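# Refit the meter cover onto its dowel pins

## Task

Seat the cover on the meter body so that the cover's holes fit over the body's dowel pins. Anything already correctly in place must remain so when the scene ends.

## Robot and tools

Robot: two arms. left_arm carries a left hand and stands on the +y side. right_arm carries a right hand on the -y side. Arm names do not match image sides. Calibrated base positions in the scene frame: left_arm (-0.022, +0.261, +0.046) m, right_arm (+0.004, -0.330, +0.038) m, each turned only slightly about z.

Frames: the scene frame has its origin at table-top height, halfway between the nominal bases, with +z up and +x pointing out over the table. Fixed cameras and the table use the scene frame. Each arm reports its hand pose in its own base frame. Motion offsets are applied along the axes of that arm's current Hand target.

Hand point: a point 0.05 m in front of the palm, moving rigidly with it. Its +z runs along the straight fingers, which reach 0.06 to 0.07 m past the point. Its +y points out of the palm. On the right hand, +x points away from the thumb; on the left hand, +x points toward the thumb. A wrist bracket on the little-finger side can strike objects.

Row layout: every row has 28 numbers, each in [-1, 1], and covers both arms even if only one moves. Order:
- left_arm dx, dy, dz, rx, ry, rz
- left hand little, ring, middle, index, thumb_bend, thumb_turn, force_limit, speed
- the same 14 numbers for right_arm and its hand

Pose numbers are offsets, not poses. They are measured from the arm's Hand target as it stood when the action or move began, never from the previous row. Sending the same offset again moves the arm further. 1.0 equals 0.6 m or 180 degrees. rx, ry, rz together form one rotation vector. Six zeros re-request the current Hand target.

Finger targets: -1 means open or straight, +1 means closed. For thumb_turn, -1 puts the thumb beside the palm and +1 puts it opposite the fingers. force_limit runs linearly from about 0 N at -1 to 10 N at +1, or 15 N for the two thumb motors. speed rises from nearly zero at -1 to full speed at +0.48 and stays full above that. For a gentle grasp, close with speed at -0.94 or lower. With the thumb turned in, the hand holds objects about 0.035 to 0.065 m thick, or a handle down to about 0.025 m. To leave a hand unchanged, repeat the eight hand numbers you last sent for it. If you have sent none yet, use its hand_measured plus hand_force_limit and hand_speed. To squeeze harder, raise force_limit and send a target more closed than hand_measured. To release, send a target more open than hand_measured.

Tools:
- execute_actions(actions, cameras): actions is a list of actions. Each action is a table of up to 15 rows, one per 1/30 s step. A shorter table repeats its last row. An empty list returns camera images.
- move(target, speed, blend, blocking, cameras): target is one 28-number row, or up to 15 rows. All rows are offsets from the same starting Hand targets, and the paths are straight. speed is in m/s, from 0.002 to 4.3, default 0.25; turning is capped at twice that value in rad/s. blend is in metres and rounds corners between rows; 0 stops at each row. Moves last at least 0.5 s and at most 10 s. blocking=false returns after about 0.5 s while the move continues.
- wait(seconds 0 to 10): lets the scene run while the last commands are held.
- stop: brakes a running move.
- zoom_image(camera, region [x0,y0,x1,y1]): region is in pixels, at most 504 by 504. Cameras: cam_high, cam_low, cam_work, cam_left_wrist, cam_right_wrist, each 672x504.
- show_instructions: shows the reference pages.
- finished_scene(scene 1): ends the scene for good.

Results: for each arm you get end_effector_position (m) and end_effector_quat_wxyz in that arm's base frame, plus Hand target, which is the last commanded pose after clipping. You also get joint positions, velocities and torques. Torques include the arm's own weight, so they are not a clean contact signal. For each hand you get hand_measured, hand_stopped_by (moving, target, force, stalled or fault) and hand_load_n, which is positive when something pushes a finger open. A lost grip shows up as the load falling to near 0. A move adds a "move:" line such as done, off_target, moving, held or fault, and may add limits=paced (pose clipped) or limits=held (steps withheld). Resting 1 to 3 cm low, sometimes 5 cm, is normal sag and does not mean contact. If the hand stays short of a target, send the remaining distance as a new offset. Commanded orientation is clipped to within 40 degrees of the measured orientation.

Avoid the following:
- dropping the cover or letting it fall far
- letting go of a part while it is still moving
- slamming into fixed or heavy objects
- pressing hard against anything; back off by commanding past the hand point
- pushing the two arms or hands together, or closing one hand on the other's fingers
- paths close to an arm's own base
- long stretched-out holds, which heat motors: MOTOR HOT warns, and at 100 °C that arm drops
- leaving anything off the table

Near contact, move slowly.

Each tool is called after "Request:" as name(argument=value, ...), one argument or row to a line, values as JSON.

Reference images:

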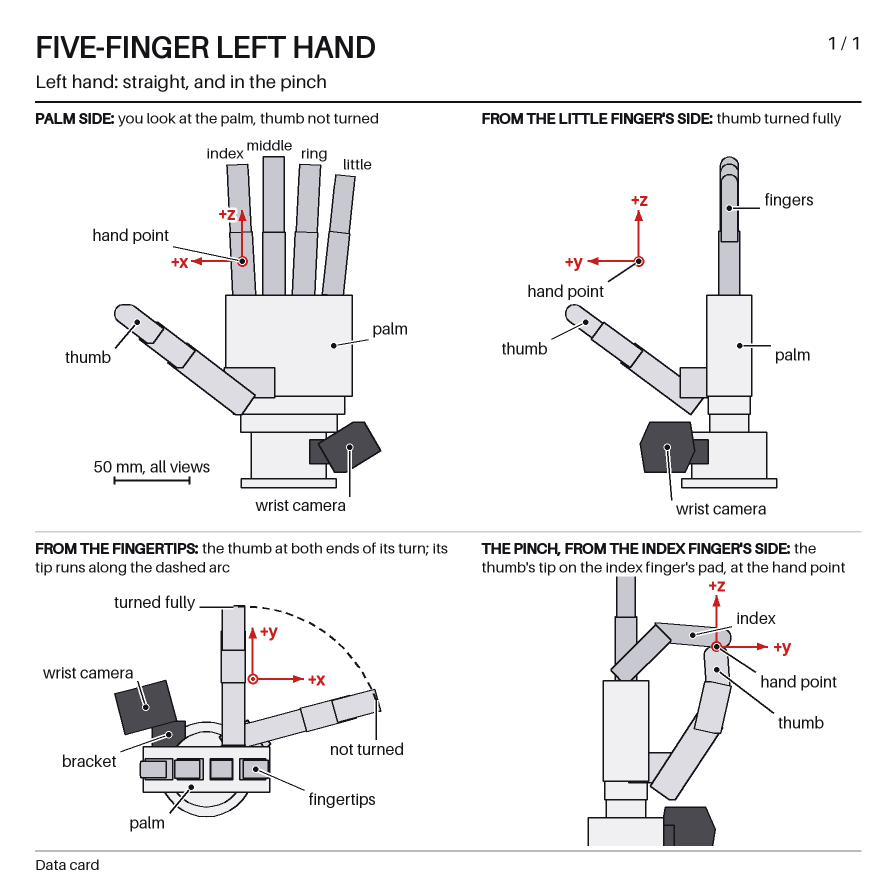

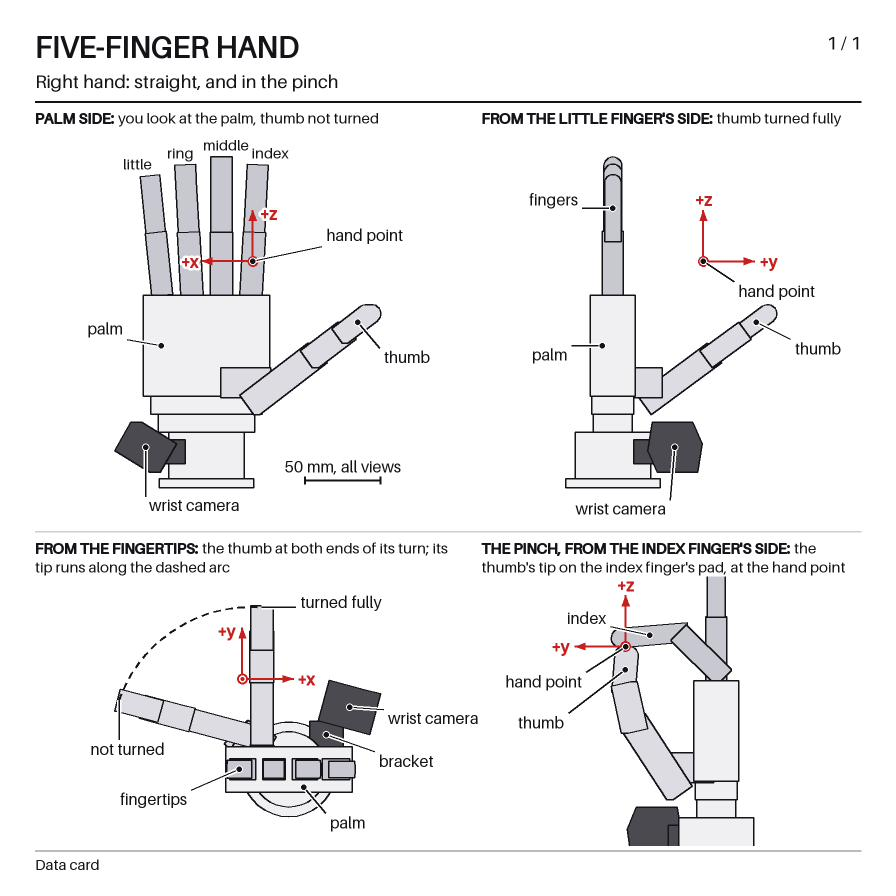

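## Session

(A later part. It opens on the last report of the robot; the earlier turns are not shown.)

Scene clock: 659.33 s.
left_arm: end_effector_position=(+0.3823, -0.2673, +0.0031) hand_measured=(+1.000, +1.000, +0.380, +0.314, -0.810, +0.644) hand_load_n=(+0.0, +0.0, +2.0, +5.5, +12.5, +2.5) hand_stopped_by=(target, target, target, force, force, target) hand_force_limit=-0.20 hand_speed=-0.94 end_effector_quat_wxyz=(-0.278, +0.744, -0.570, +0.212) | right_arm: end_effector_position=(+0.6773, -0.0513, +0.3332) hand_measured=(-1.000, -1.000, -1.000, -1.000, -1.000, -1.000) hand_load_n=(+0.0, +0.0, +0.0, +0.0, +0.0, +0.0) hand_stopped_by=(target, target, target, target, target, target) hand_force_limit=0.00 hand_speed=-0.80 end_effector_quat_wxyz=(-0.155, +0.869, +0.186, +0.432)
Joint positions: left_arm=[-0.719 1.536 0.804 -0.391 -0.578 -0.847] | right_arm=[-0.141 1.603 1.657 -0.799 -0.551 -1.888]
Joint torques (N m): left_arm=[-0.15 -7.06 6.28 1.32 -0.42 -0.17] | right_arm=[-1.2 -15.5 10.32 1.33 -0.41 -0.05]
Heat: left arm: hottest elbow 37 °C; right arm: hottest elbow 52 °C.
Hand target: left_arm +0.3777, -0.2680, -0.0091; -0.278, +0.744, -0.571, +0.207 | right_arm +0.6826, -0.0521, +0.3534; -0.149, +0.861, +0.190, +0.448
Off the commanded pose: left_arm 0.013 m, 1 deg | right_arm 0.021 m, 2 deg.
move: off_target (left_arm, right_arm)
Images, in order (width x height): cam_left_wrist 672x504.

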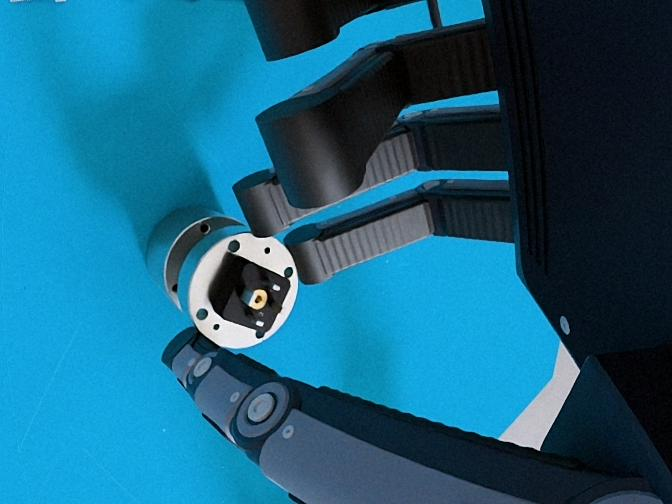

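Request:
move(
  target=[
    [0.00904,-0.0362,-0.03092,0.01173,0.01134,-0.00985,1,1,0.38,0.36,-0.58,0.645,-0.2,-0.94,0,0,0,0,0,0,-1,-1,-1,-1,-1,-1,0,-0.8],
    [0.03533,-0.10428,-0.10796,0,0,0,1,1,0.38,0.36,-0.58,0.645,-0.2,-0.94,0,0,0,0,0,0,-1,-1,-1,-1,-1,-1,0,-0.8],
    [0.01693,-0.12204,-0.09254,0,0,0,1,1,0.38,0.36,-0.58,0.645,-0.2,-0.94,0,0,0,0,0,0,-1,-1,-1,-1,-1,-1,0,-0.8],
    [-0.01203,-0.01842,-0.00775,0,0,0,1,1,0.38,0.36,-0.58,0.645,-0.2,-0.94,0,0,0,0,0,0,-1,-1,-1,-1,-1,-1,0,-0.8],
    [-0.01262,-0.00128,0.01155,0,0,0,1,1,0.38,0.36,-0.58,0.645,-0.2,-0.94,0,0,0,0,0,0,-1,-1,-1,-1,-1,-1,0,-0.8],
  ],
  speed=[0.05,0.07,0.07,0.05,0.03],
  blend=[0,0,0,0.004,0],
  cameras=["cam_left_wrist"],
)

Request:
zoom_image(
  camera="cam_left_wrist",
  region=[160, 210, 240, 290],
)

Request:
zoom_image(
  camera="cam_left_wrist",
  region=[160, 270, 240, 350],
)

Request:
zoom_image(
  camera="cam_left_wrist",
  region=[220, 210, 300, 290],
)

Scene clock: 675.80 s.
left_arm: end_effector_position=(+0.3830, -0.2638, -0.0012) hand_measured=(+1.000, +1.000, +0.380, +0.314, -0.810, +0.644) hand_load_n=(+0.0, +0.0, +2.0, +5.5, +12.5, +2.5) hand_stopped_by=(target, target, target, force, force, target) hand_force_limit=-0.20 hand_speed=-0.94 end_effector_quat_wxyz=(-0.277, +0.746, -0.566, +0.217) | right_arm: end_effector_position=(+0.6773, -0.0513, +0.3332) hand_measured=(-1.000, -1.000, -1.000, -1.000, -1.000, -1.000) hand_load_n=(+0.0, +0.0, +0.0, +0.0, +0.0, +0.0) hand_stopped_by=(target, target, target, target, target, target) hand_force_limit=0.00 hand_speed=-0.80 end_effector_quat_wxyz=(-0.155, +0.869, +0.186, +0.432)
Joint positions: left_arm=[-0.711 1.538 0.787 -0.36 -0.574 -0.845] | right_arm=[-0.141 1.603 1.657 -0.799 -0.551 -1.888]
Joint torques (N m): left_arm=[0.32 -7.65 6.23 1.32 -0.27 0.06] | right_arm=[-1.2 -15.5 10.33 1.31 -0.41 -0.05]
Heat: left arm: hottest elbow 37 °C; right arm: hottest elbow 52 °C.
Hand target: left_arm +0.3805, -0.2592, -0.0140; -0.278, +0.744, -0.571, +0.207 | right_arm +0.6826, -0.0521, +0.3534; -0.149, +0.861, +0.190, +0.448
Off the commanded pose: left_arm 0.014 m, 1 deg | right_arm 0.021 m, 2 deg.
move: off_target (left_arm, right_arm)
Images, in order (width x height): cam_left_wrist 672x504.

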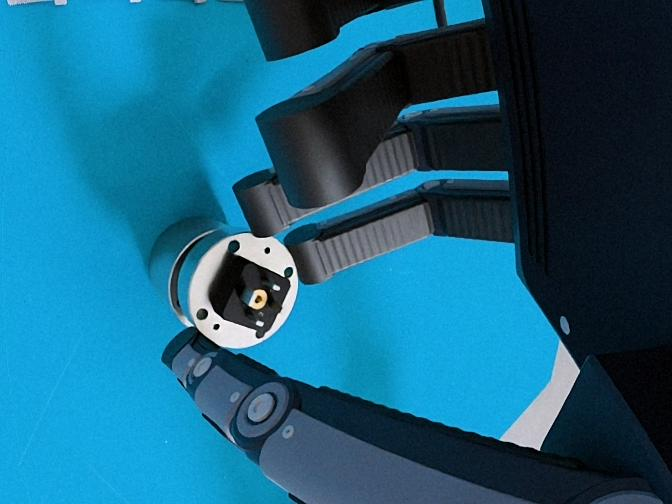

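Scaled by 6.300 from the camera's 672x504 image, which has a finer 960x720 frame.

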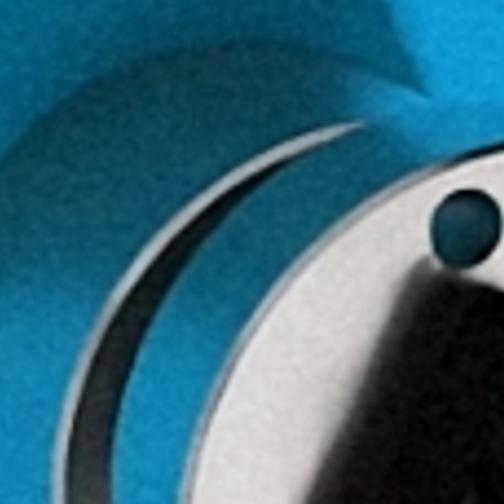

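Scaled by 6.300 from the camera's 672x504 image, which has a finer 960x720 frame.

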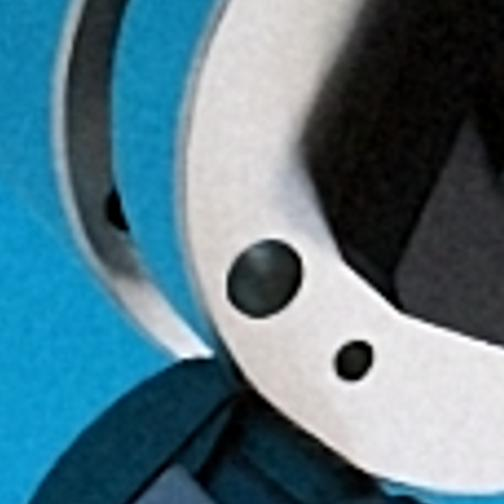

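Scaled by 6.300 from the camera's 672x504 image, which has a finer 960x720 frame.

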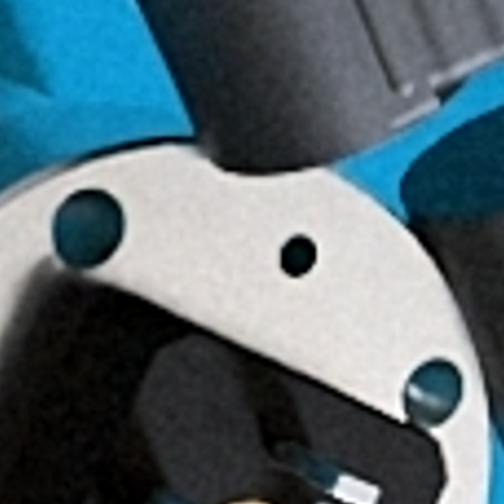

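Request:
move(
  target=[
    [0.00904,-0.0362,-0.03092,0.01173,0.01134,-0.00985,1,1,0.38,0.36,-0.58,0.645,-0.2,-0.94,0,0,0,0,0,0,-1,-1,-1,-1,-1,-1,0,-0.8],
    [0.0508,-0.10053,-0.121,0.00164,-0.00093,0.00178,1,1,0.38,0.36,-0.58,0.645,-0.2,-0.94,0,0,0,0,0,0,-1,-1,-1,-1,-1,-1,0,-0.8],
    [0.0324,-0.11829,-0.10558,0.00164,-0.00093,0.00178,1,1,0.38,0.36,-0.58,0.645,-0.2,-0.94,0,0,0,0,0,0,-1,-1,-1,-1,-1,-1,0,-0.8],
    [0.00344,-0.01467,-0.0208,0.00164,-0.00093,0.00178,1,1,0.38,0.36,-0.58,0.645,-0.2,-0.94,0,0,0,0,0,0,-1,-1,-1,-1,-1,-1,0,-0.8],
    [0.00285,0.00247,-0.00149,0.00164,-0.00093,0.00178,1,1,0.38,0.36,-0.58,0.645,-0.2,-0.94,0,0,0,0,0,0,-1,-1,-1,-1,-1,-1,0,-0.8],
  ],
  speed=[0.05,0.07,0.07,0.05,0.03],
  blend=[0,0,0,0.004,0],
  cameras=["cam_left_wrist"],
)

Request:
zoom_image(
  camera="cam_left_wrist",
  region=[160, 210, 240, 290],
)

Request:
zoom_image(
  camera="cam_left_wrist",
  region=[160, 270, 240, 350],
)

Scene clock: 687.50 s.
left_arm: end_effector_position=(+0.3819, -0.2658, -0.0015) hand_measured=(+1.000, +1.000, +0.380, +0.314, -0.810, +0.644) hand_load_n=(+0.0, +0.0, +1.5, +5.5, +12.5, +2.5) hand_stopped_by=(target, target, target, force, force, target) hand_force_limit=-0.20 hand_speed=-0.94 end_effector_quat_wxyz=(-0.280, +0.744, -0.567, +0.216) | right_arm: end_effector_position=(+0.6773, -0.0513, +0.3332) hand_measured=(-1.000, -1.000, -1.000, -1.000, -1.000, -1.000) hand_load_n=(+0.0, +0.0, +0.0, +0.0, +0.0, +0.5) hand_stopped_by=(target, target, target, target, target, target) hand_force_limit=0.00 hand_speed=-0.80 end_effector_quat_wxyz=(-0.155, +0.869, +0.186, +0.432)
Joint positions: left_arm=[-0.72 1.541 0.789 -0.363 -0.583 -0.848] | right_arm=[-0.141 1.603 1.657 -0.799 -0.551 -1.888]
Joint torques (N m): left_arm=[0.91 -7.3 6.2 1.4 -0.29 0.07] | right_arm=[-1.2 -15.62 10.33 1.32 -0.41 -0.05]
Heat: left arm: hottest shoulder 36 °C; right arm: hottest elbow 52 °C.
Hand target: left_arm +0.3793, -0.2613, -0.0143; -0.281, +0.742, -0.572, +0.207 | right_arm +0.6826, -0.0521, +0.3534; -0.149, +0.861, +0.190, +0.448
Off the commanded pose: left_arm 0.014 m, 1 deg | right_arm 0.021 m, 2 deg.
move: off_target (left_arm, right_arm)
Images, in order (width x height): cam_left_wrist 672x504.

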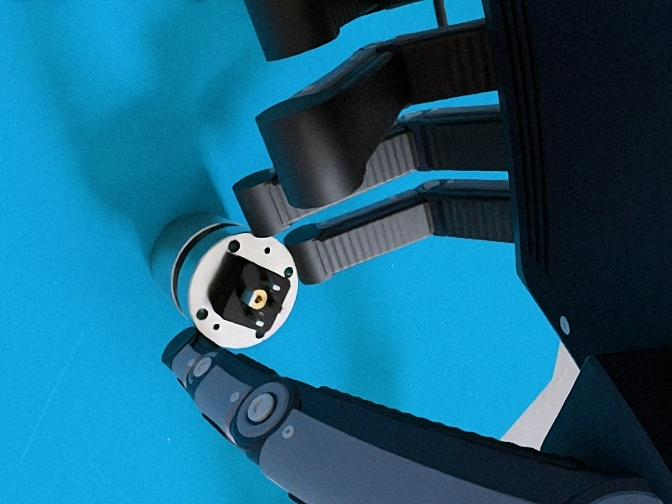

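Scaled by 6.300 from the camera's 672x504 image, which has a finer 960x720 frame.

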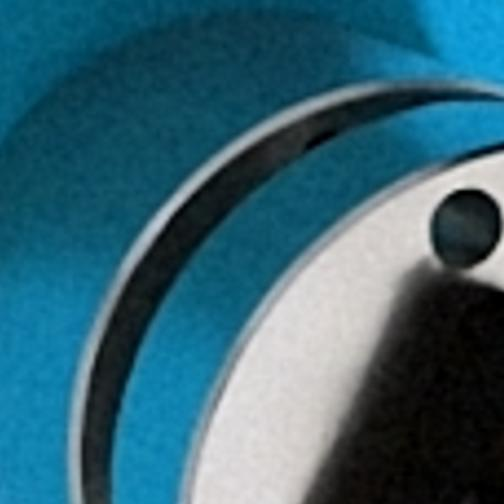

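Scaled by 6.300 from the camera's 672x504 image, which has a finer 960x720 frame.

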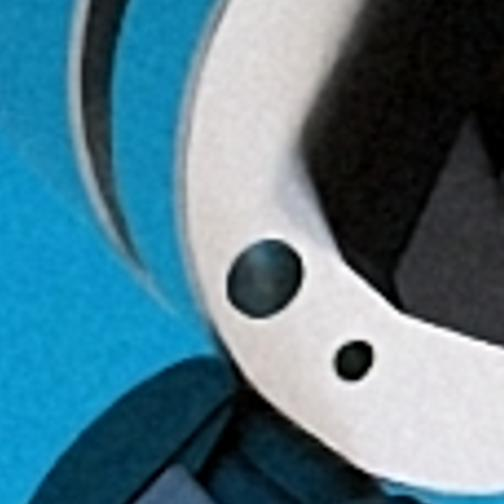

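Request:
move(
  target=[0.000075,0.003377,0.003902,-0.000785,-0.000749,0.000663,1,1,0.38,0.36,-0.58,0.645,-0.2,-0.94,0,0,0,0,0,0,-1,-1,-1,-1,-1,-1,0,-0.8],
  speed=0.01,
  cameras=["cam_left_wrist"],
)

Request:
zoom_image(
  camera="cam_left_wrist",
  region=[160, 210, 240, 290],
)

Request:
zoom_image(
  camera="cam_left_wrist",
  region=[160, 270, 240, 350],
)

Scene clock: 690.67 s.
left_arm: end_effector_position=(+0.3817, -0.2656, -0.0034) hand_measured=(+1.000, +1.000, +0.380, +0.314, -0.810, +0.644) hand_load_n=(+0.0, +0.0, +1.5, +5.5, +12.5, +2.0) hand_stopped_by=(target, target, target, force, force, target) hand_force_limit=-0.20 hand_speed=-0.94 end_effector_quat_wxyz=(-0.281, +0.743, -0.568, +0.215) | right_arm: end_effector_position=(+0.6773, -0.0513, +0.3332) hand_measured=(-1.000, -1.000, -1.000, -1.000, -1.000, -1.000) hand_load_n=(+0.0, +0.0, +0.0, +0.0, +0.0, +0.0) hand_stopped_by=(target, target, target, target, target, target) hand_force_limit=0.00 hand_speed=-0.80 end_effector_quat_wxyz=(-0.155, +0.869, +0.186, +0.432)
Joint positions: left_arm=[-0.72 1.545 0.789 -0.362 -0.583 -0.847] | right_arm=[-0.141 1.603 1.657 -0.799 -0.551 -1.888]
Joint torques (N m): left_arm=[0.97 -7.53 6.16 1.44 -0.25 0.06] | right_arm=[-1.14 -15.56 10.33 1.33 -0.41 -0.05]
Heat: left arm: hottest shoulder 36 °C; right arm: hottest elbow 52 °C.
Hand target: left_arm +0.3793, -0.2612, -0.0174; -0.281, +0.742, -0.573, +0.205 | right_arm +0.6826, -0.0521, +0.3534; -0.149, +0.861, +0.190, +0.448
Off the commanded pose: left_arm 0.015 m, 1 deg | right_arm 0.021 m, 2 deg.
move: off_target (left_arm, right_arm)
Images, in order (width x height): cam_left_wrist 672x504.

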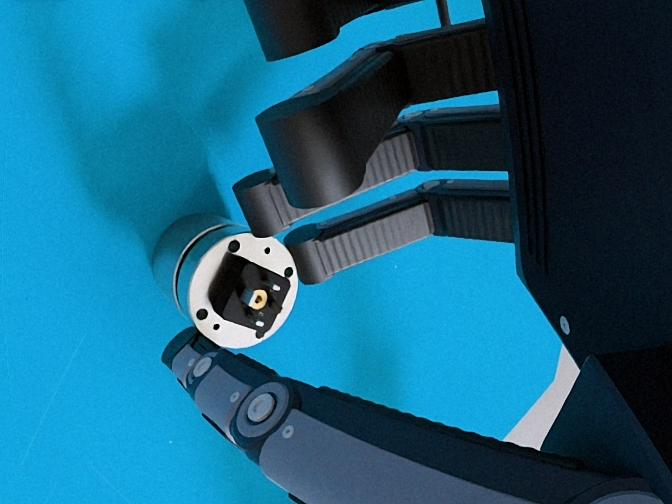

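Scaled by 6.300 from the camera's 672x504 image, which has a finer 960x720 frame.

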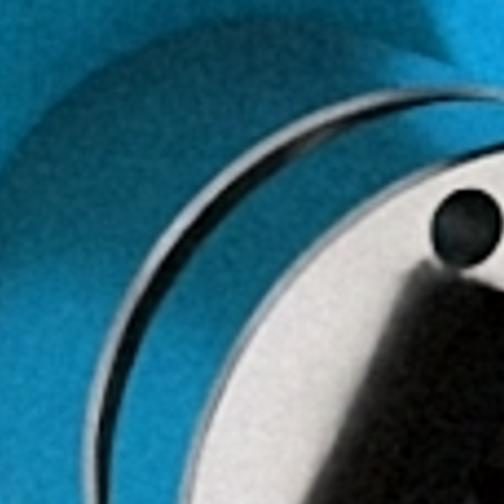

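Scaled by 6.300 from the camera's 672x504 image, which has a finer 960x720 frame.

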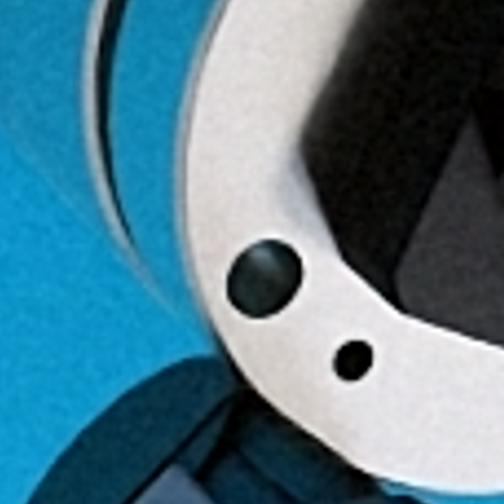

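Request:
move(
  target=[0.00066,-0.00021,0.00054,0.000294,0.000281,-0.000249,1,1,0.38,0.36,-0.58,0.645,-0.2,-0.94,0,0,0,0,0,0,-1,-1,-1,-1,-1,-1,0,-0.8],
  speed=0.01,
  cameras=["cam_left_wrist"],
)

Request:
zoom_image(
  camera="cam_left_wrist",
  region=[160, 210, 240, 290],
)

Request:
zoom_image(
  camera="cam_left_wrist",
  region=[160, 270, 240, 350],
)

Scene clock: 693.13 s.
left_arm: end_effector_position=(+0.3818, -0.2656, -0.0033) hand_measured=(+1.000, +1.000, +0.380, +0.314, -0.810, +0.644) hand_load_n=(+0.0, +0.0, +1.5, +5.0, +12.5, +2.0) hand_stopped_by=(target, target, target, force, force, target) hand_force_limit=-0.20 hand_speed=-0.94 end_effector_quat_wxyz=(-0.281, +0.743, -0.568, +0.215) | right_arm: end_effector_position=(+0.6773, -0.0513, +0.3332) hand_measured=(-1.000, -1.000, -1.000, -1.000, -1.000, -1.000) hand_load_n=(+0.0, +0.0, +0.0, +0.0, +0.0, +0.0) hand_stopped_by=(target, target, target, target, target, target) hand_force_limit=0.00 hand_speed=-0.80 end_effector_quat_wxyz=(-0.155, +0.869, +0.186, +0.432)
Joint positions: left_arm=[-0.72 1.545 0.789 -0.361 -0.583 -0.847] | right_arm=[-0.141 1.603 1.657 -0.799 -0.551 -1.888]
Joint torques (N m): left_arm=[1.03 -7.71 6.24 1.57 -0.24 0.07] | right_arm=[-1.14 -15.56 10.32 1.33 -0.4 -0.06]
Heat: left arm: hottest shoulder 36 °C; right arm: hottest elbow 52 °C.
Hand target: left_arm +0.3797, -0.2615, -0.0176; -0.281, +0.742, -0.572, +0.205 | right_arm +0.6826, -0.0521, +0.3534; -0.149, +0.861, +0.190, +0.448
Off the commanded pose: left_arm 0.015 m, 1 deg | right_arm 0.021 m, 2 deg.
move: off_target (left_arm, right_arm)
Images, in order (width x height): cam_left_wrist 672x504.

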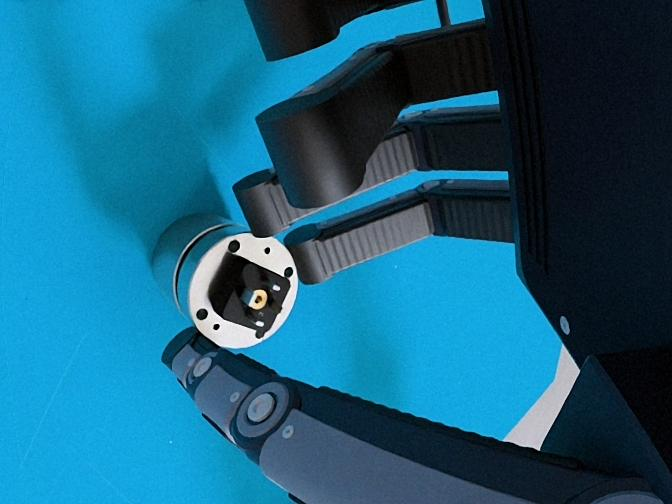

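Scaled by 6.300 from the camera's 672x504 image, which has a finer 960x720 frame.

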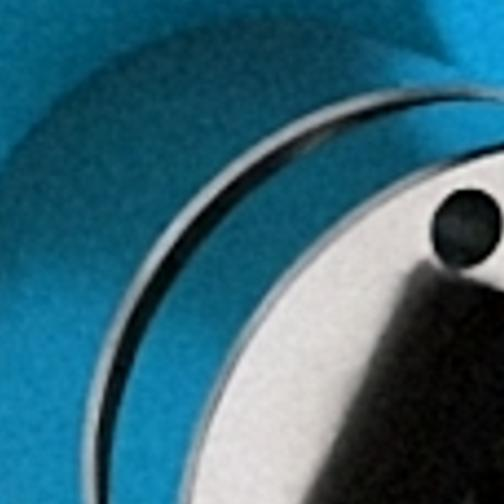

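Scaled by 6.300 from the camera's 672x504 image, which has a finer 960x720 frame.

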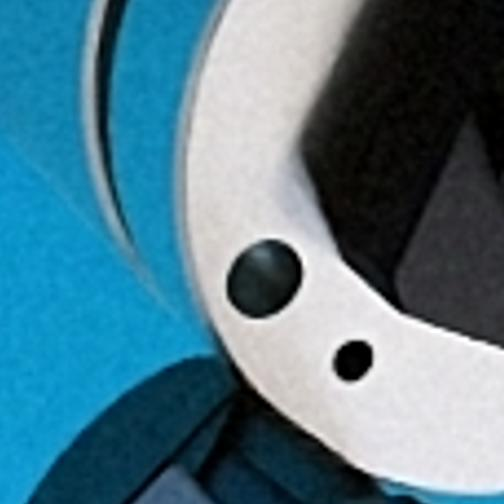

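Request:
move(
  target=[0.001622,-0.001645,0.000068,0.000981,0.000936,-0.000829,1,1,0.38,0.36,-0.58,0.645,-0.2,-0.94,0,0,0,0,0,0,-1,-1,-1,-1,-1,-1,0,-0.8],
  speed=0.01,
)

Scene clock: 694.73 s.
left_arm: end_effector_position=(+0.3819, -0.2659, -0.0032) hand_measured=(+1.000, +1.000, +0.380, +0.314, -0.810, +0.644) hand_load_n=(+0.0, +0.5, +1.0, +5.5, +12.5, +2.0) hand_stopped_by=(target, target, target, force, force, target) hand_force_limit=-0.20 hand_speed=-0.94 end_effector_quat_wxyz=(-0.280, +0.742, -0.569, +0.215) | right_arm: end_effector_position=(+0.6773, -0.0513, +0.3332) hand_measured=(-1.000, -1.000, -1.000, -1.000, -1.000, -1.000) hand_load_n=(-0.5, +0.0, +0.0, +0.0, +0.0, +0.0) hand_stopped_by=(target, target, target, target, target, target) hand_force_limit=0.00 hand_speed=-0.80 end_effector_quat_wxyz=(-0.155, +0.869, +0.186, +0.432)
Joint positions: left_arm=[-0.72 1.545 0.789 -0.359 -0.582 -0.844] | right_arm=[-0.141 1.603 1.657 -0.799 -0.551 -1.888]
Joint torques (N m): left_arm=[0.91 -7.47 6.26 1.81 -0.28 0.01] | right_arm=[-1.14 -15.5 10.33 1.33 -0.41 -0.05]
Heat: left arm: hottest shoulder 36 °C; right arm: hottest elbow 52 °C.
Hand target: left_arm +0.3807, -0.2624, -0.0170; -0.281, +0.742, -0.572, +0.208 | right_arm +0.6826, -0.0521, +0.3534; -0.149, +0.861, +0.190, +0.448
Off the commanded pose: left_arm 0.014 m, 1 deg | right_arm 0.021 m, 2 deg.
move: off_target (left_arm, right_arm)

Request:
move(
  target=[0.000487,-0.000494,0.00002,0.000294,0.000281,-0.000249,1,1,0.38,0.36,-0.58,0.645,-0.2,-0.94,0,0,0,0,0,0,-1,-1,-1,-1,-1,-1,0,-0.8],
  speed=0.01,
  cameras=["cam_left_wrist"],
)

Request:
zoom_image(
  camera="cam_left_wrist",
  region=[160, 210, 240, 290],
)

Request:
zoom_image(
  camera="cam_left_wrist",
  region=[160, 270, 240, 350],
)

Scene clock: 696.47 s.
left_arm: end_effector_position=(+0.3819, -0.2659, -0.0032) hand_measured=(+1.000, +1.000, +0.380, +0.314, -0.810, +0.644) hand_load_n=(+0.0, +0.0, +1.0, +5.0, +13.0, +2.0) hand_stopped_by=(target, target, target, force, force, target) hand_force_limit=-0.20 hand_speed=-0.94 end_effector_quat_wxyz=(-0.281, +0.742, -0.569, +0.215) | right_arm: end_effector_position=(+0.6773, -0.0513, +0.3332) hand_measured=(-1.000, -1.000, -1.000, -1.000, -1.000, -1.000) hand_load_n=(+0.0, +0.0, +0.0, +0.0, +0.0, +0.0) hand_stopped_by=(target, target, target, target, target, target) hand_force_limit=0.00 hand_speed=-0.80 end_effector_quat_wxyz=(-0.155, +0.869, +0.186, +0.432)
Joint positions: left_arm=[-0.72 1.545 0.789 -0.359 -0.582 -0.843] | right_arm=[-0.141 1.603 1.657 -0.799 -0.551 -1.888]
Joint torques (N m): left_arm=[1.03 -7.47 6.16 1.8 -0.29 -0.01] | right_arm=[-1.14 -15.5 10.33 1.31 -0.41 -0.06]
Heat: left arm: hottest shoulder 36 °C; right arm: hottest elbow 52 °C.
Hand target: left_arm +0.3810, -0.2625, -0.0168; -0.281, +0.742, -0.571, +0.209 | right_arm +0.6826, -0.0521, +0.3534; -0.149, +0.861, +0.190, +0.448
Off the commanded pose: left_arm 0.014 m, 1 deg | right_arm 0.021 m, 2 deg.
move: off_target (left_arm, right_arm)
Images, in order (width x height): cam_left_wrist 672x504.

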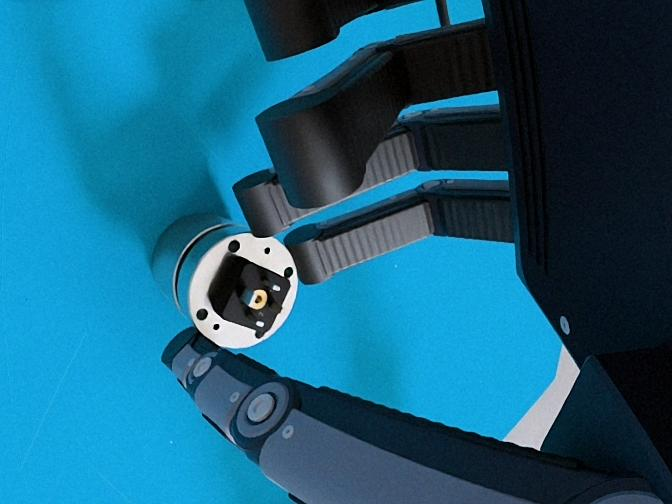

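Scaled by 6.300 from the camera's 672x504 image, which has a finer 960x720 frame.

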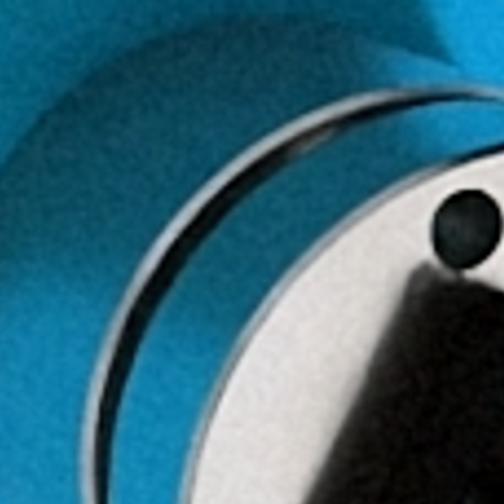

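Scaled by 6.300 from the camera's 672x504 image, which has a finer 960x720 frame.

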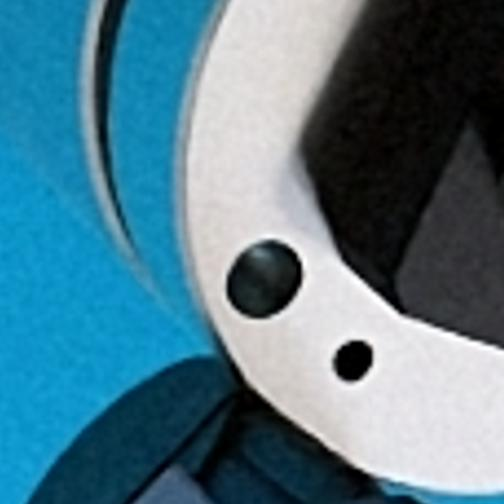

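Request:
move(
  target=[0.004377,-0.018213,-0.015373,0.005888,0.005618,-0.004973,1,1,0.38,0.36,-0.58,0.645,-0.2,-0.94,0,0,0,0,0,0,-1,-1,-1,-1,-1,-1,0,-0.8],
  speed=0.03,
  cameras=["cam_left_wrist"],
)

Request:
zoom_image(
  camera="cam_left_wrist",
  region=[160, 210, 240, 290],
)

Scene clock: 702.00 s.
left_arm: end_effector_position=(+0.3819, -0.2659, -0.0032) hand_measured=(+1.000, +1.000, +0.380, +0.314, -0.810, +0.644) hand_load_n=(+0.0, +0.0, +1.0, +5.5, +13.0, +2.0) hand_stopped_by=(target, target, target, force, force, target) hand_force_limit=-0.20 hand_speed=-0.94 end_effector_quat_wxyz=(-0.281, +0.742, -0.569, +0.215) | right_arm: end_effector_position=(+0.6773, -0.0513, +0.3332) hand_measured=(-1.000, -1.000, -1.000, -1.000, -1.000, -1.000) hand_load_n=(+0.0, +0.0, +0.0, +0.0, +0.0, +0.0) hand_stopped_by=(target, target, target, target, target, target) hand_force_limit=0.00 hand_speed=-0.80 end_effector_quat_wxyz=(-0.155, +0.869, +0.186, +0.432)
Joint positions: left_arm=[-0.72 1.545 0.789 -0.359 -0.582 -0.843] | right_arm=[-0.141 1.603 1.657 -0.799 -0.551 -1.888]
Joint torques (N m): left_arm=[1.03 -9.7 6.2 1.73 -0.37 0.02] | right_arm=[-1.26 -15.56 10.33 1.32 -0.41 -0.05]
Heat: left arm: hottest shoulder 36 °C; right arm: hottest elbow 52 °C.
Hand target: left_arm +0.3838, -0.2647, -0.0027; -0.281, +0.742, -0.566, +0.223 | right_arm +0.6826, -0.0521, +0.3534; -0.149, +0.861, +0.190, +0.448
Off the commanded pose: left_arm 0.002 m, 1 deg | right_arm 0.021 m, 2 deg.
move: off_target (right_arm)
Images, in order (width x height): cam_left_wrist 672x504.

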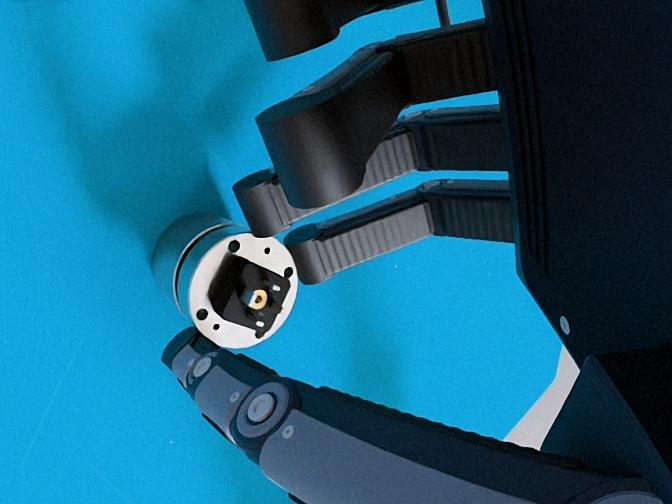

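Scaled by 6.300 from the camera's 672x504 image, which has a finer 960x720 frame.

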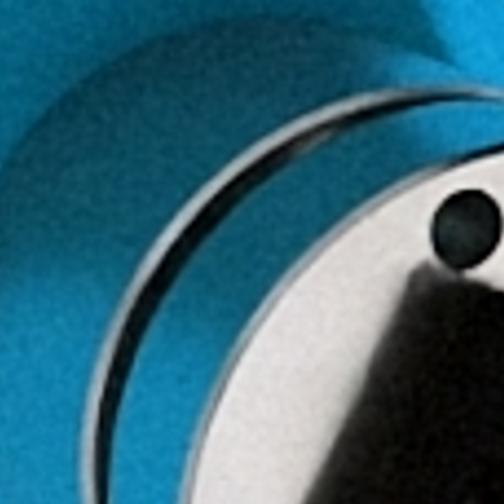

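Request:
move(
  target=[0.004377,-0.018213,-0.015372,0.005888,0.005618,-0.004973,1,1,0.38,0.36,-0.58,0.645,-0.2,-0.94,0,0,0,0,0,0,-1,-1,-1,-1,-1,-1,0,-0.8],
  speed=0.03,
  cameras=["cam_left_wrist","cam_work"],
)

Scene clock: 706.63 s.
left_arm: end_effector_position=(+0.3853, -0.2687, +0.0071) hand_measured=(+1.000, +1.000, +0.380, +0.314, -0.810, +0.644) hand_load_n=(+0.0, +0.0, +1.5, +5.5, +12.5, +2.5) hand_stopped_by=(target, target, target, force, force, target) hand_force_limit=-0.20 hand_speed=-0.94 end_effector_quat_wxyz=(-0.280, +0.743, -0.564, +0.228) | right_arm: end_effector_position=(+0.6773, -0.0513, +0.3332) hand_measured=(-1.000, -1.000, -1.000, -1.000, -1.000, -1.000) hand_load_n=(+0.0, +0.0, +0.0, +0.0, +0.0, +0.5) hand_stopped_by=(target, target, target, target, target, target) hand_force_limit=0.00 hand_speed=-0.80 end_effector_quat_wxyz=(-0.155, +0.869, +0.186, +0.432)
Joint positions: left_arm=[-0.72 1.524 0.789 -0.353 -0.583 -0.843] | right_arm=[-0.141 1.603 1.657 -0.799 -0.551 -1.888]
Joint torques (N m): left_arm=[0.38 -10.81 6.24 1.46 -0.45 0.05] | right_arm=[-1.14 -15.5 10.33 1.32 -0.41 -0.05]
Heat: left arm: hottest shoulder 36 °C; right arm: hottest elbow 52 °C.
Hand target: left_arm +0.3864, -0.2665, +0.0115; -0.281, +0.742, -0.560, +0.237 | right_arm +0.6826, -0.0521, +0.3534; -0.149, +0.861, +0.190, +0.448
Off the commanded pose: left_arm 0.005 m, 1 deg | right_arm 0.021 m, 2 deg.
move: off_target (right_arm)
Images, in order (width x height): cam_work 672x504, cam_left_wrist 672x504.

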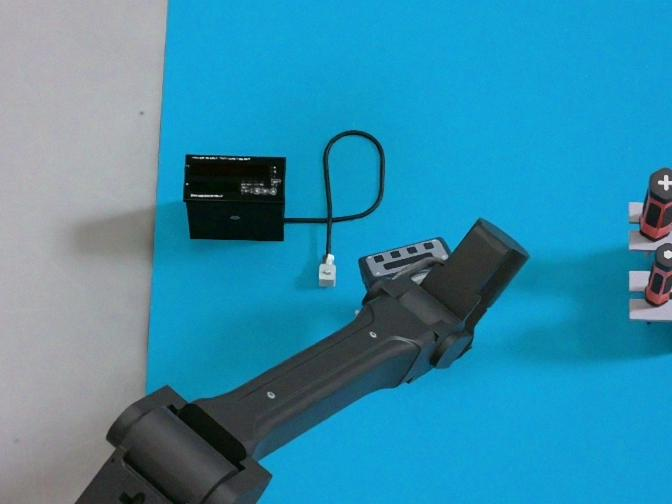

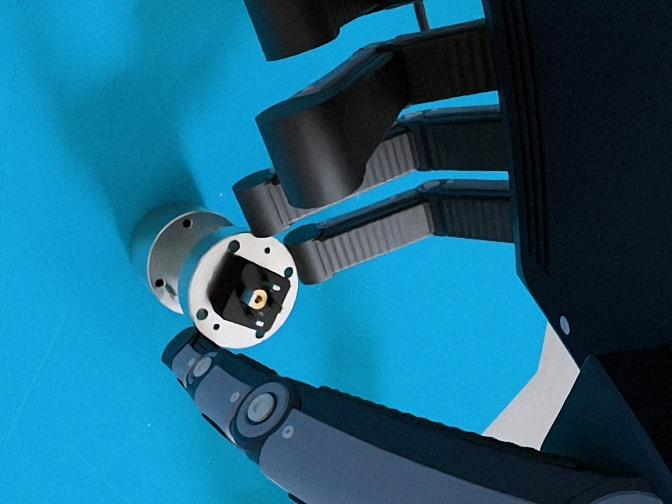

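Request:
move(
  target=[
    [0.04272,-0.07117,-0.08818,-0.01251,-0.01207,0.01105,1,1,0.38,0.36,-0.58,0.645,-0.2,-0.94,0,0,0,0,0,0,-1,-1,-1,-1,-1,-1,0,-0.8],
    [0.02422,-0.08882,-0.07262,-0.01251,-0.01207,0.01105,1,1,0.38,0.36,-0.58,0.645,-0.2,-0.94,0,0,0,0,0,0,-1,-1,-1,-1,-1,-1,0,-0.8],
    [-0.01067,0.01762,0.00648,-0.01251,-0.01207,0.01105,1,1,0.38,0.36,-0.58,0.645,-0.2,-0.94,0,0,0,0,0,0,-1,-1,-1,-1,-1,-1,0,-0.8],
    [-0.01245,0.0356,0.02498,-0.01251,-0.01207,0.01105,1,1,0.38,0.36,-0.58,0.645,-0.2,-0.94,0,0,0,0,0,0,-1,-1,-1,-1,-1,-1,0,-0.8],
  ],
  speed=[0.07,0.07,0.05,0.03],
  blend=[0,0,0.004,0],
  cameras=["cam_left_wrist","cam_work"],
)

Scene clock: 716.73 s.
left_arm: end_effector_position=(+0.3821, -0.2660, -0.0015) hand_measured=(+1.000, +1.000, +0.380, +0.314, -0.810, +0.644) hand_load_n=(+0.5, +0.0, +2.0, +5.5, +12.5, +2.5) hand_stopped_by=(target, target, target, force, force, target) hand_force_limit=-0.20 hand_speed=-0.94 end_effector_quat_wxyz=(-0.281, +0.743, -0.568, +0.216) | right_arm: end_effector_position=(+0.6773, -0.0513, +0.3332) hand_measured=(-1.000, -1.000, -1.000, -1.000, -1.000, -1.000) hand_load_n=(+0.0, +0.0, +0.0, +0.0, +0.0, +0.0) hand_stopped_by=(target, target, target, target, target, target) hand_force_limit=0.00 hand_speed=-0.80 end_effector_quat_wxyz=(-0.155, +0.869, +0.186, +0.432)
Joint positions: left_arm=[-0.72 1.542 0.791 -0.364 -0.583 -0.847] | right_arm=[-0.141 1.603 1.657 -0.799 -0.551 -1.888]
Joint torques (N m): left_arm=[0.26 -7.77 6.2 1.58 -0.25 0.06] | right_arm=[-1.14 -15.62 10.33 1.32 -0.4 -0.05]
Heat: left arm: hottest shoulder 36 °C; right arm: hottest elbow 52 °C.
Hand target: left_arm +0.3795, -0.2615, -0.0143; -0.281, +0.742, -0.572, +0.206 | right_arm +0.6826, -0.0521, +0.3534; -0.149, +0.861, +0.190, +0.448
Off the commanded pose: left_arm 0.014 m, 1 deg | right_arm 0.021 m, 2 deg.
move: off_target (left_arm, right_arm)
Images, in order (width x height): cam_work 672x504, cam_left_wrist 672x504.

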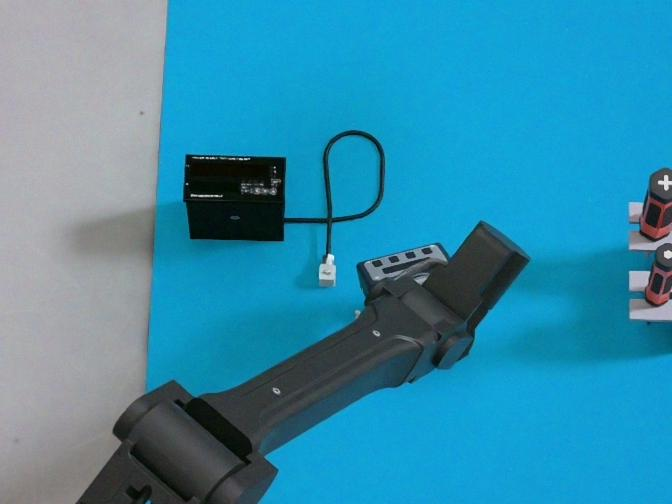

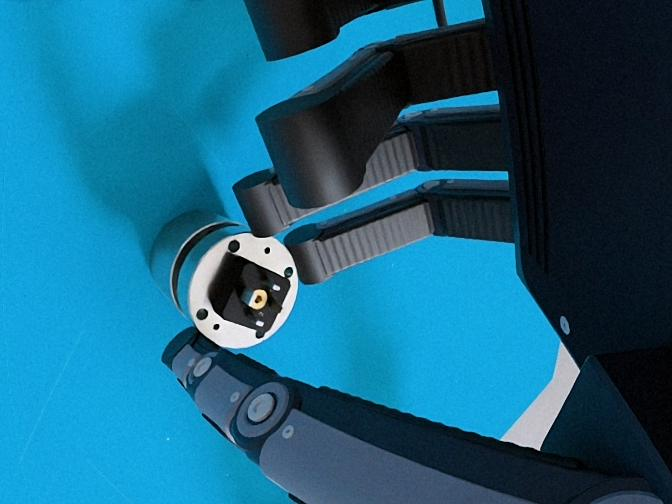

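Request:
zoom_image(
  camera="cam_left_wrist",
  region=[160, 210, 240, 290],
)

Request:
zoom_image(
  camera="cam_left_wrist",
  region=[160, 270, 240, 350],
)

Scaled by 6.300 from the camera's 672x504 image, which has a finer 960x720 frame.

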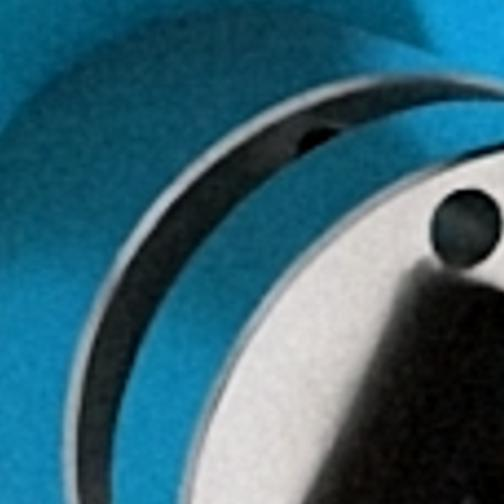

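Scaled by 6.300 from the camera's 672x504 image, which has a finer 960x720 frame.

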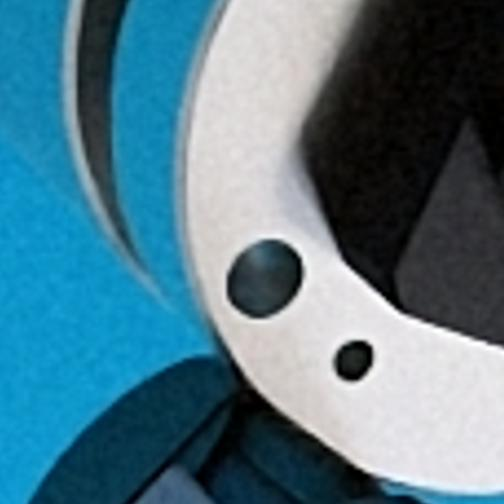

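Request:
zoom_image(
  camera="cam_left_wrist",
  region=[164, 270, 194, 300],
)

Request:
zoom_image(
  camera="cam_left_wrist",
  region=[215, 210, 245, 240],
)

Request:
zoom_image(
  camera="cam_left_wrist",
  region=[172, 222, 202, 252],
)

Scaled by 16.800 from the camera's 672x504 image, which has a finer 960x720 frame.

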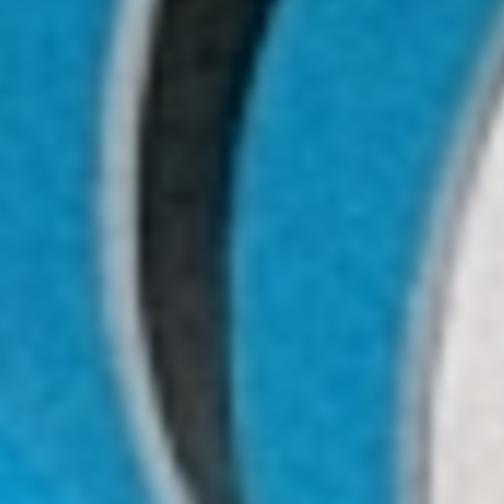

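Scaled by 16.800 from the camera's 672x504 image, which has a finer 960x720 frame.

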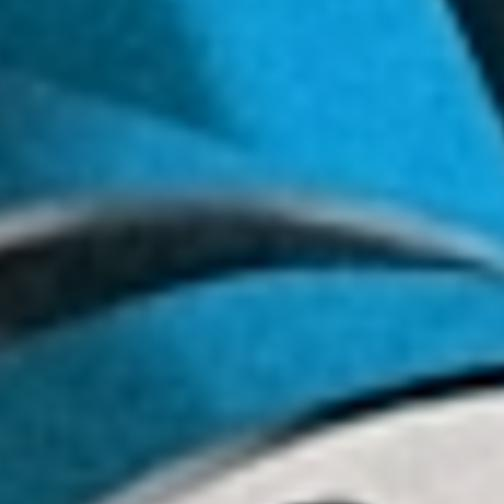

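Scaled by 16.800 from the camera's 672x504 image, which has a finer 960x720 frame.

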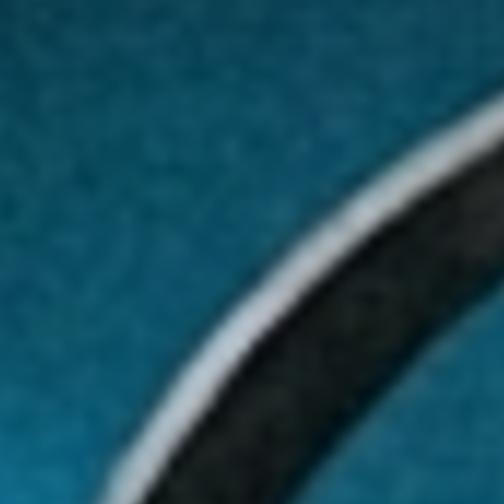

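Request:
move(
  target=[0.000909,0.001833,0.003149,-0.000098,-0.000094,0.000083,1,1,0.38,0.36,-0.58,0.645,-0.2,-0.94,0,0,0,0,0,0,-1,-1,-1,-1,-1,-1,0,-0.8],
  speed=0.02,
)

Scene clock: 723.07 s.
left_arm: end_effector_position=(+0.3827, -0.2666, -0.0028) hand_measured=(+1.000, +1.000, +0.380, +0.314, -0.810, +0.644) hand_load_n=(+0.0, +0.0, +1.5, +5.5, +12.5, +2.0) hand_stopped_by=(target, target, target, force, force, target) hand_force_limit=-0.20 hand_speed=-0.94 end_effector_quat_wxyz=(-0.281, +0.743, -0.568, +0.216) | right_arm: end_effector_position=(+0.6773, -0.0513, +0.3332) hand_measured=(-1.000, -1.000, -1.000, -1.000, -1.000, -1.000) hand_load_n=(+0.0, +0.0, +0.0, +0.0, +0.0, +0.0) hand_stopped_by=(target, target, target, target, target, target) hand_force_limit=0.00 hand_speed=-0.80 end_effector_quat_wxyz=(-0.155, +0.869, +0.186, +0.432)
Joint positions: left_arm=[-0.72 1.546 0.791 -0.359 -0.583 -0.847] | right_arm=[-0.141 1.603 1.657 -0.799 -0.551 -1.888]
Joint torques (N m): left_arm=[0.97 -7.53 6.27 1.48 -0.25 0.07] | right_arm=[-1.2 -15.62 10.32 1.32 -0.41 -0.05]
Heat: left arm: hottest shoulder 36 °C; right arm: hottest elbow 53 °C.
Hand target: left_arm +0.3801, -0.2619, -0.0163; -0.281, +0.742, -0.572, +0.206 | right_arm +0.6826, -0.0521, +0.3534; -0.149, +0.861, +0.190, +0.448
Off the commanded pose: left_arm 0.015 m, 1 deg | right_arm 0.021 m, 2 deg.
move: off_target (left_arm, right_arm)

Request:
move(
  target=[
    [0.008754,-0.036426,-0.030744,0.011775,0.011235,-0.009945,1,1,0.38,0.36,-0.58,0.645,-0.2,-0.94,0,0,0,0,0,0,-1,-1,-1,-1,-1,-1,0,-0.8],
    [0.0461,-0.10545,-0.12243,0,0,0,1,1,0.38,0.36,-0.58,0.645,-0.2,-0.94,0,0,0,0,0,0,-1,-1,-1,-1,-1,-1,0,-0.8],
    [0.02757,-0.12307,-0.10683,0,0,0,1,1,0.38,0.36,-0.58,0.645,-0.2,-0.94,0,0,0,0,0,0,-1,-1,-1,-1,-1,-1,0,-0.8],
    [-0.00037,-0.01882,-0.02228,0,0,0,1,1,0.38,0.36,-0.58,0.645,-0.2,-0.94,0,0,0,0,0,0,-1,-1,-1,-1,-1,-1,0,-0.8],
    [-0.0007,0.00188,0.00102,0,0,0,1,1,0.38,0.36,-0.58,0.645,-0.2,-0.94,0,0,0,0,0,0,-1,-1,-1,-1,-1,-1,0,-0.8],
  ],
  speed=[0.05,0.07,0.07,0.05,0.03],
  blend=[0,0,0,0.004,0],
  cameras=["cam_left_wrist"],
)

Scene clock: 733.50 s.
left_arm: end_effector_position=(+0.3828, -0.2669, -0.0027) hand_measured=(+1.000, +1.000, +0.380, +0.314, -0.810, +0.644) hand_load_n=(+0.0, +0.0, +1.5, +5.5, +12.5, +2.5) hand_stopped_by=(target, target, target, force, force, target) hand_force_limit=-0.20 hand_speed=-0.94 end_effector_quat_wxyz=(-0.280, +0.743, -0.567, +0.218) | right_arm: end_effector_position=(+0.6773, -0.0513, +0.3332) hand_measured=(-1.000, -1.000, -1.000, -1.000, -1.000, -1.000) hand_load_n=(+0.0, +0.0, +0.0, +0.0, +0.0, +0.0) hand_stopped_by=(target, target, target, target, target, target) hand_force_limit=0.00 hand_speed=-0.80 end_effector_quat_wxyz=(-0.155, +0.869, +0.186, +0.432)
Joint positions: left_arm=[-0.72 1.546 0.79 -0.356 -0.583 -0.847] | right_arm=[-0.141 1.603 1.657 -0.799 -0.551 -1.888]
Joint torques (N m): left_arm=[0.21 -7.41 6.08 1.65 -0.25 0.1] | right_arm=[-1.2 -15.56 10.33 1.32 -0.41 -0.05]
Heat: left arm: hottest shoulder 37 °C; right arm: hottest elbow 53 °C.
Hand target: left_arm +0.3796, -0.2617, -0.0175; -0.281, +0.742, -0.572, +0.206 | right_arm +0.6826, -0.0521, +0.3534; -0.149, +0.861, +0.190, +0.448
Off the commanded pose: left_arm 0.016 m, 1 deg | right_arm 0.021 m, 2 deg.
move: off_target (left_arm, right_arm)
Images, in order (width x height): cam_left_wrist 672x504.

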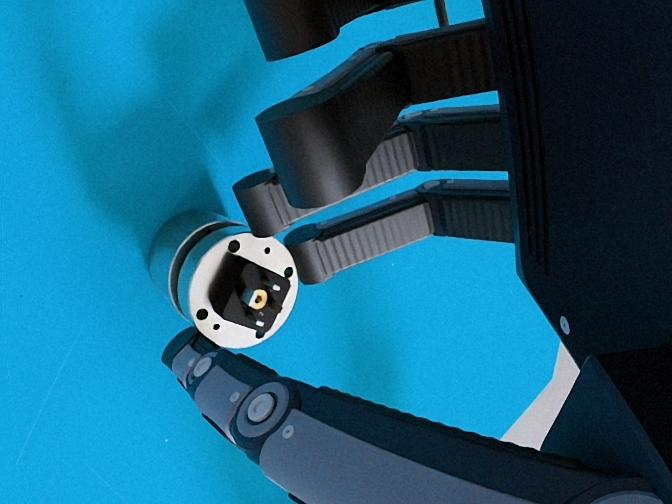

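Request:
zoom_image(
  camera="cam_left_wrist",
  region=[160, 210, 240, 290],
)

Request:
zoom_image(
  camera="cam_left_wrist",
  region=[160, 270, 240, 350],
)

Scaled by 6.300 from the camera's 672x504 image, which has a finer 960x720 frame.

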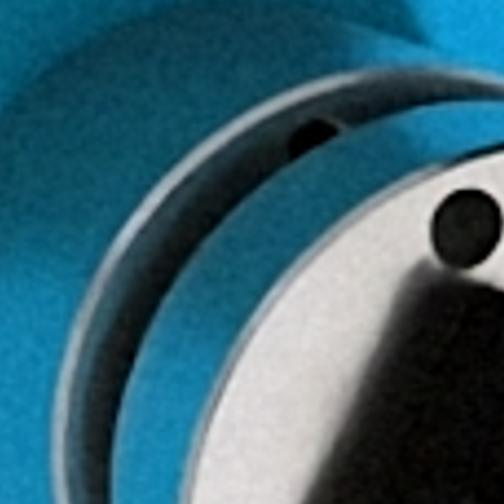

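Scaled by 6.300 from the camera's 672x504 image, which has a finer 960x720 frame.

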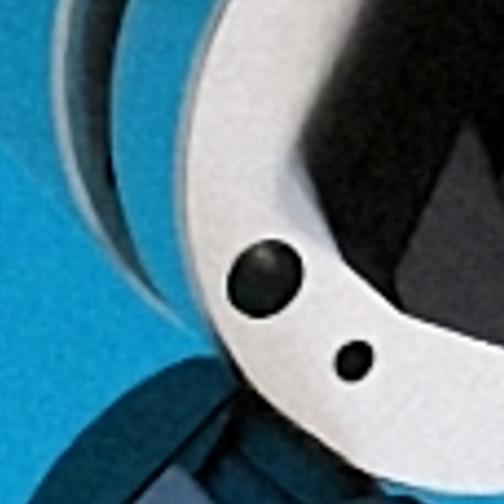

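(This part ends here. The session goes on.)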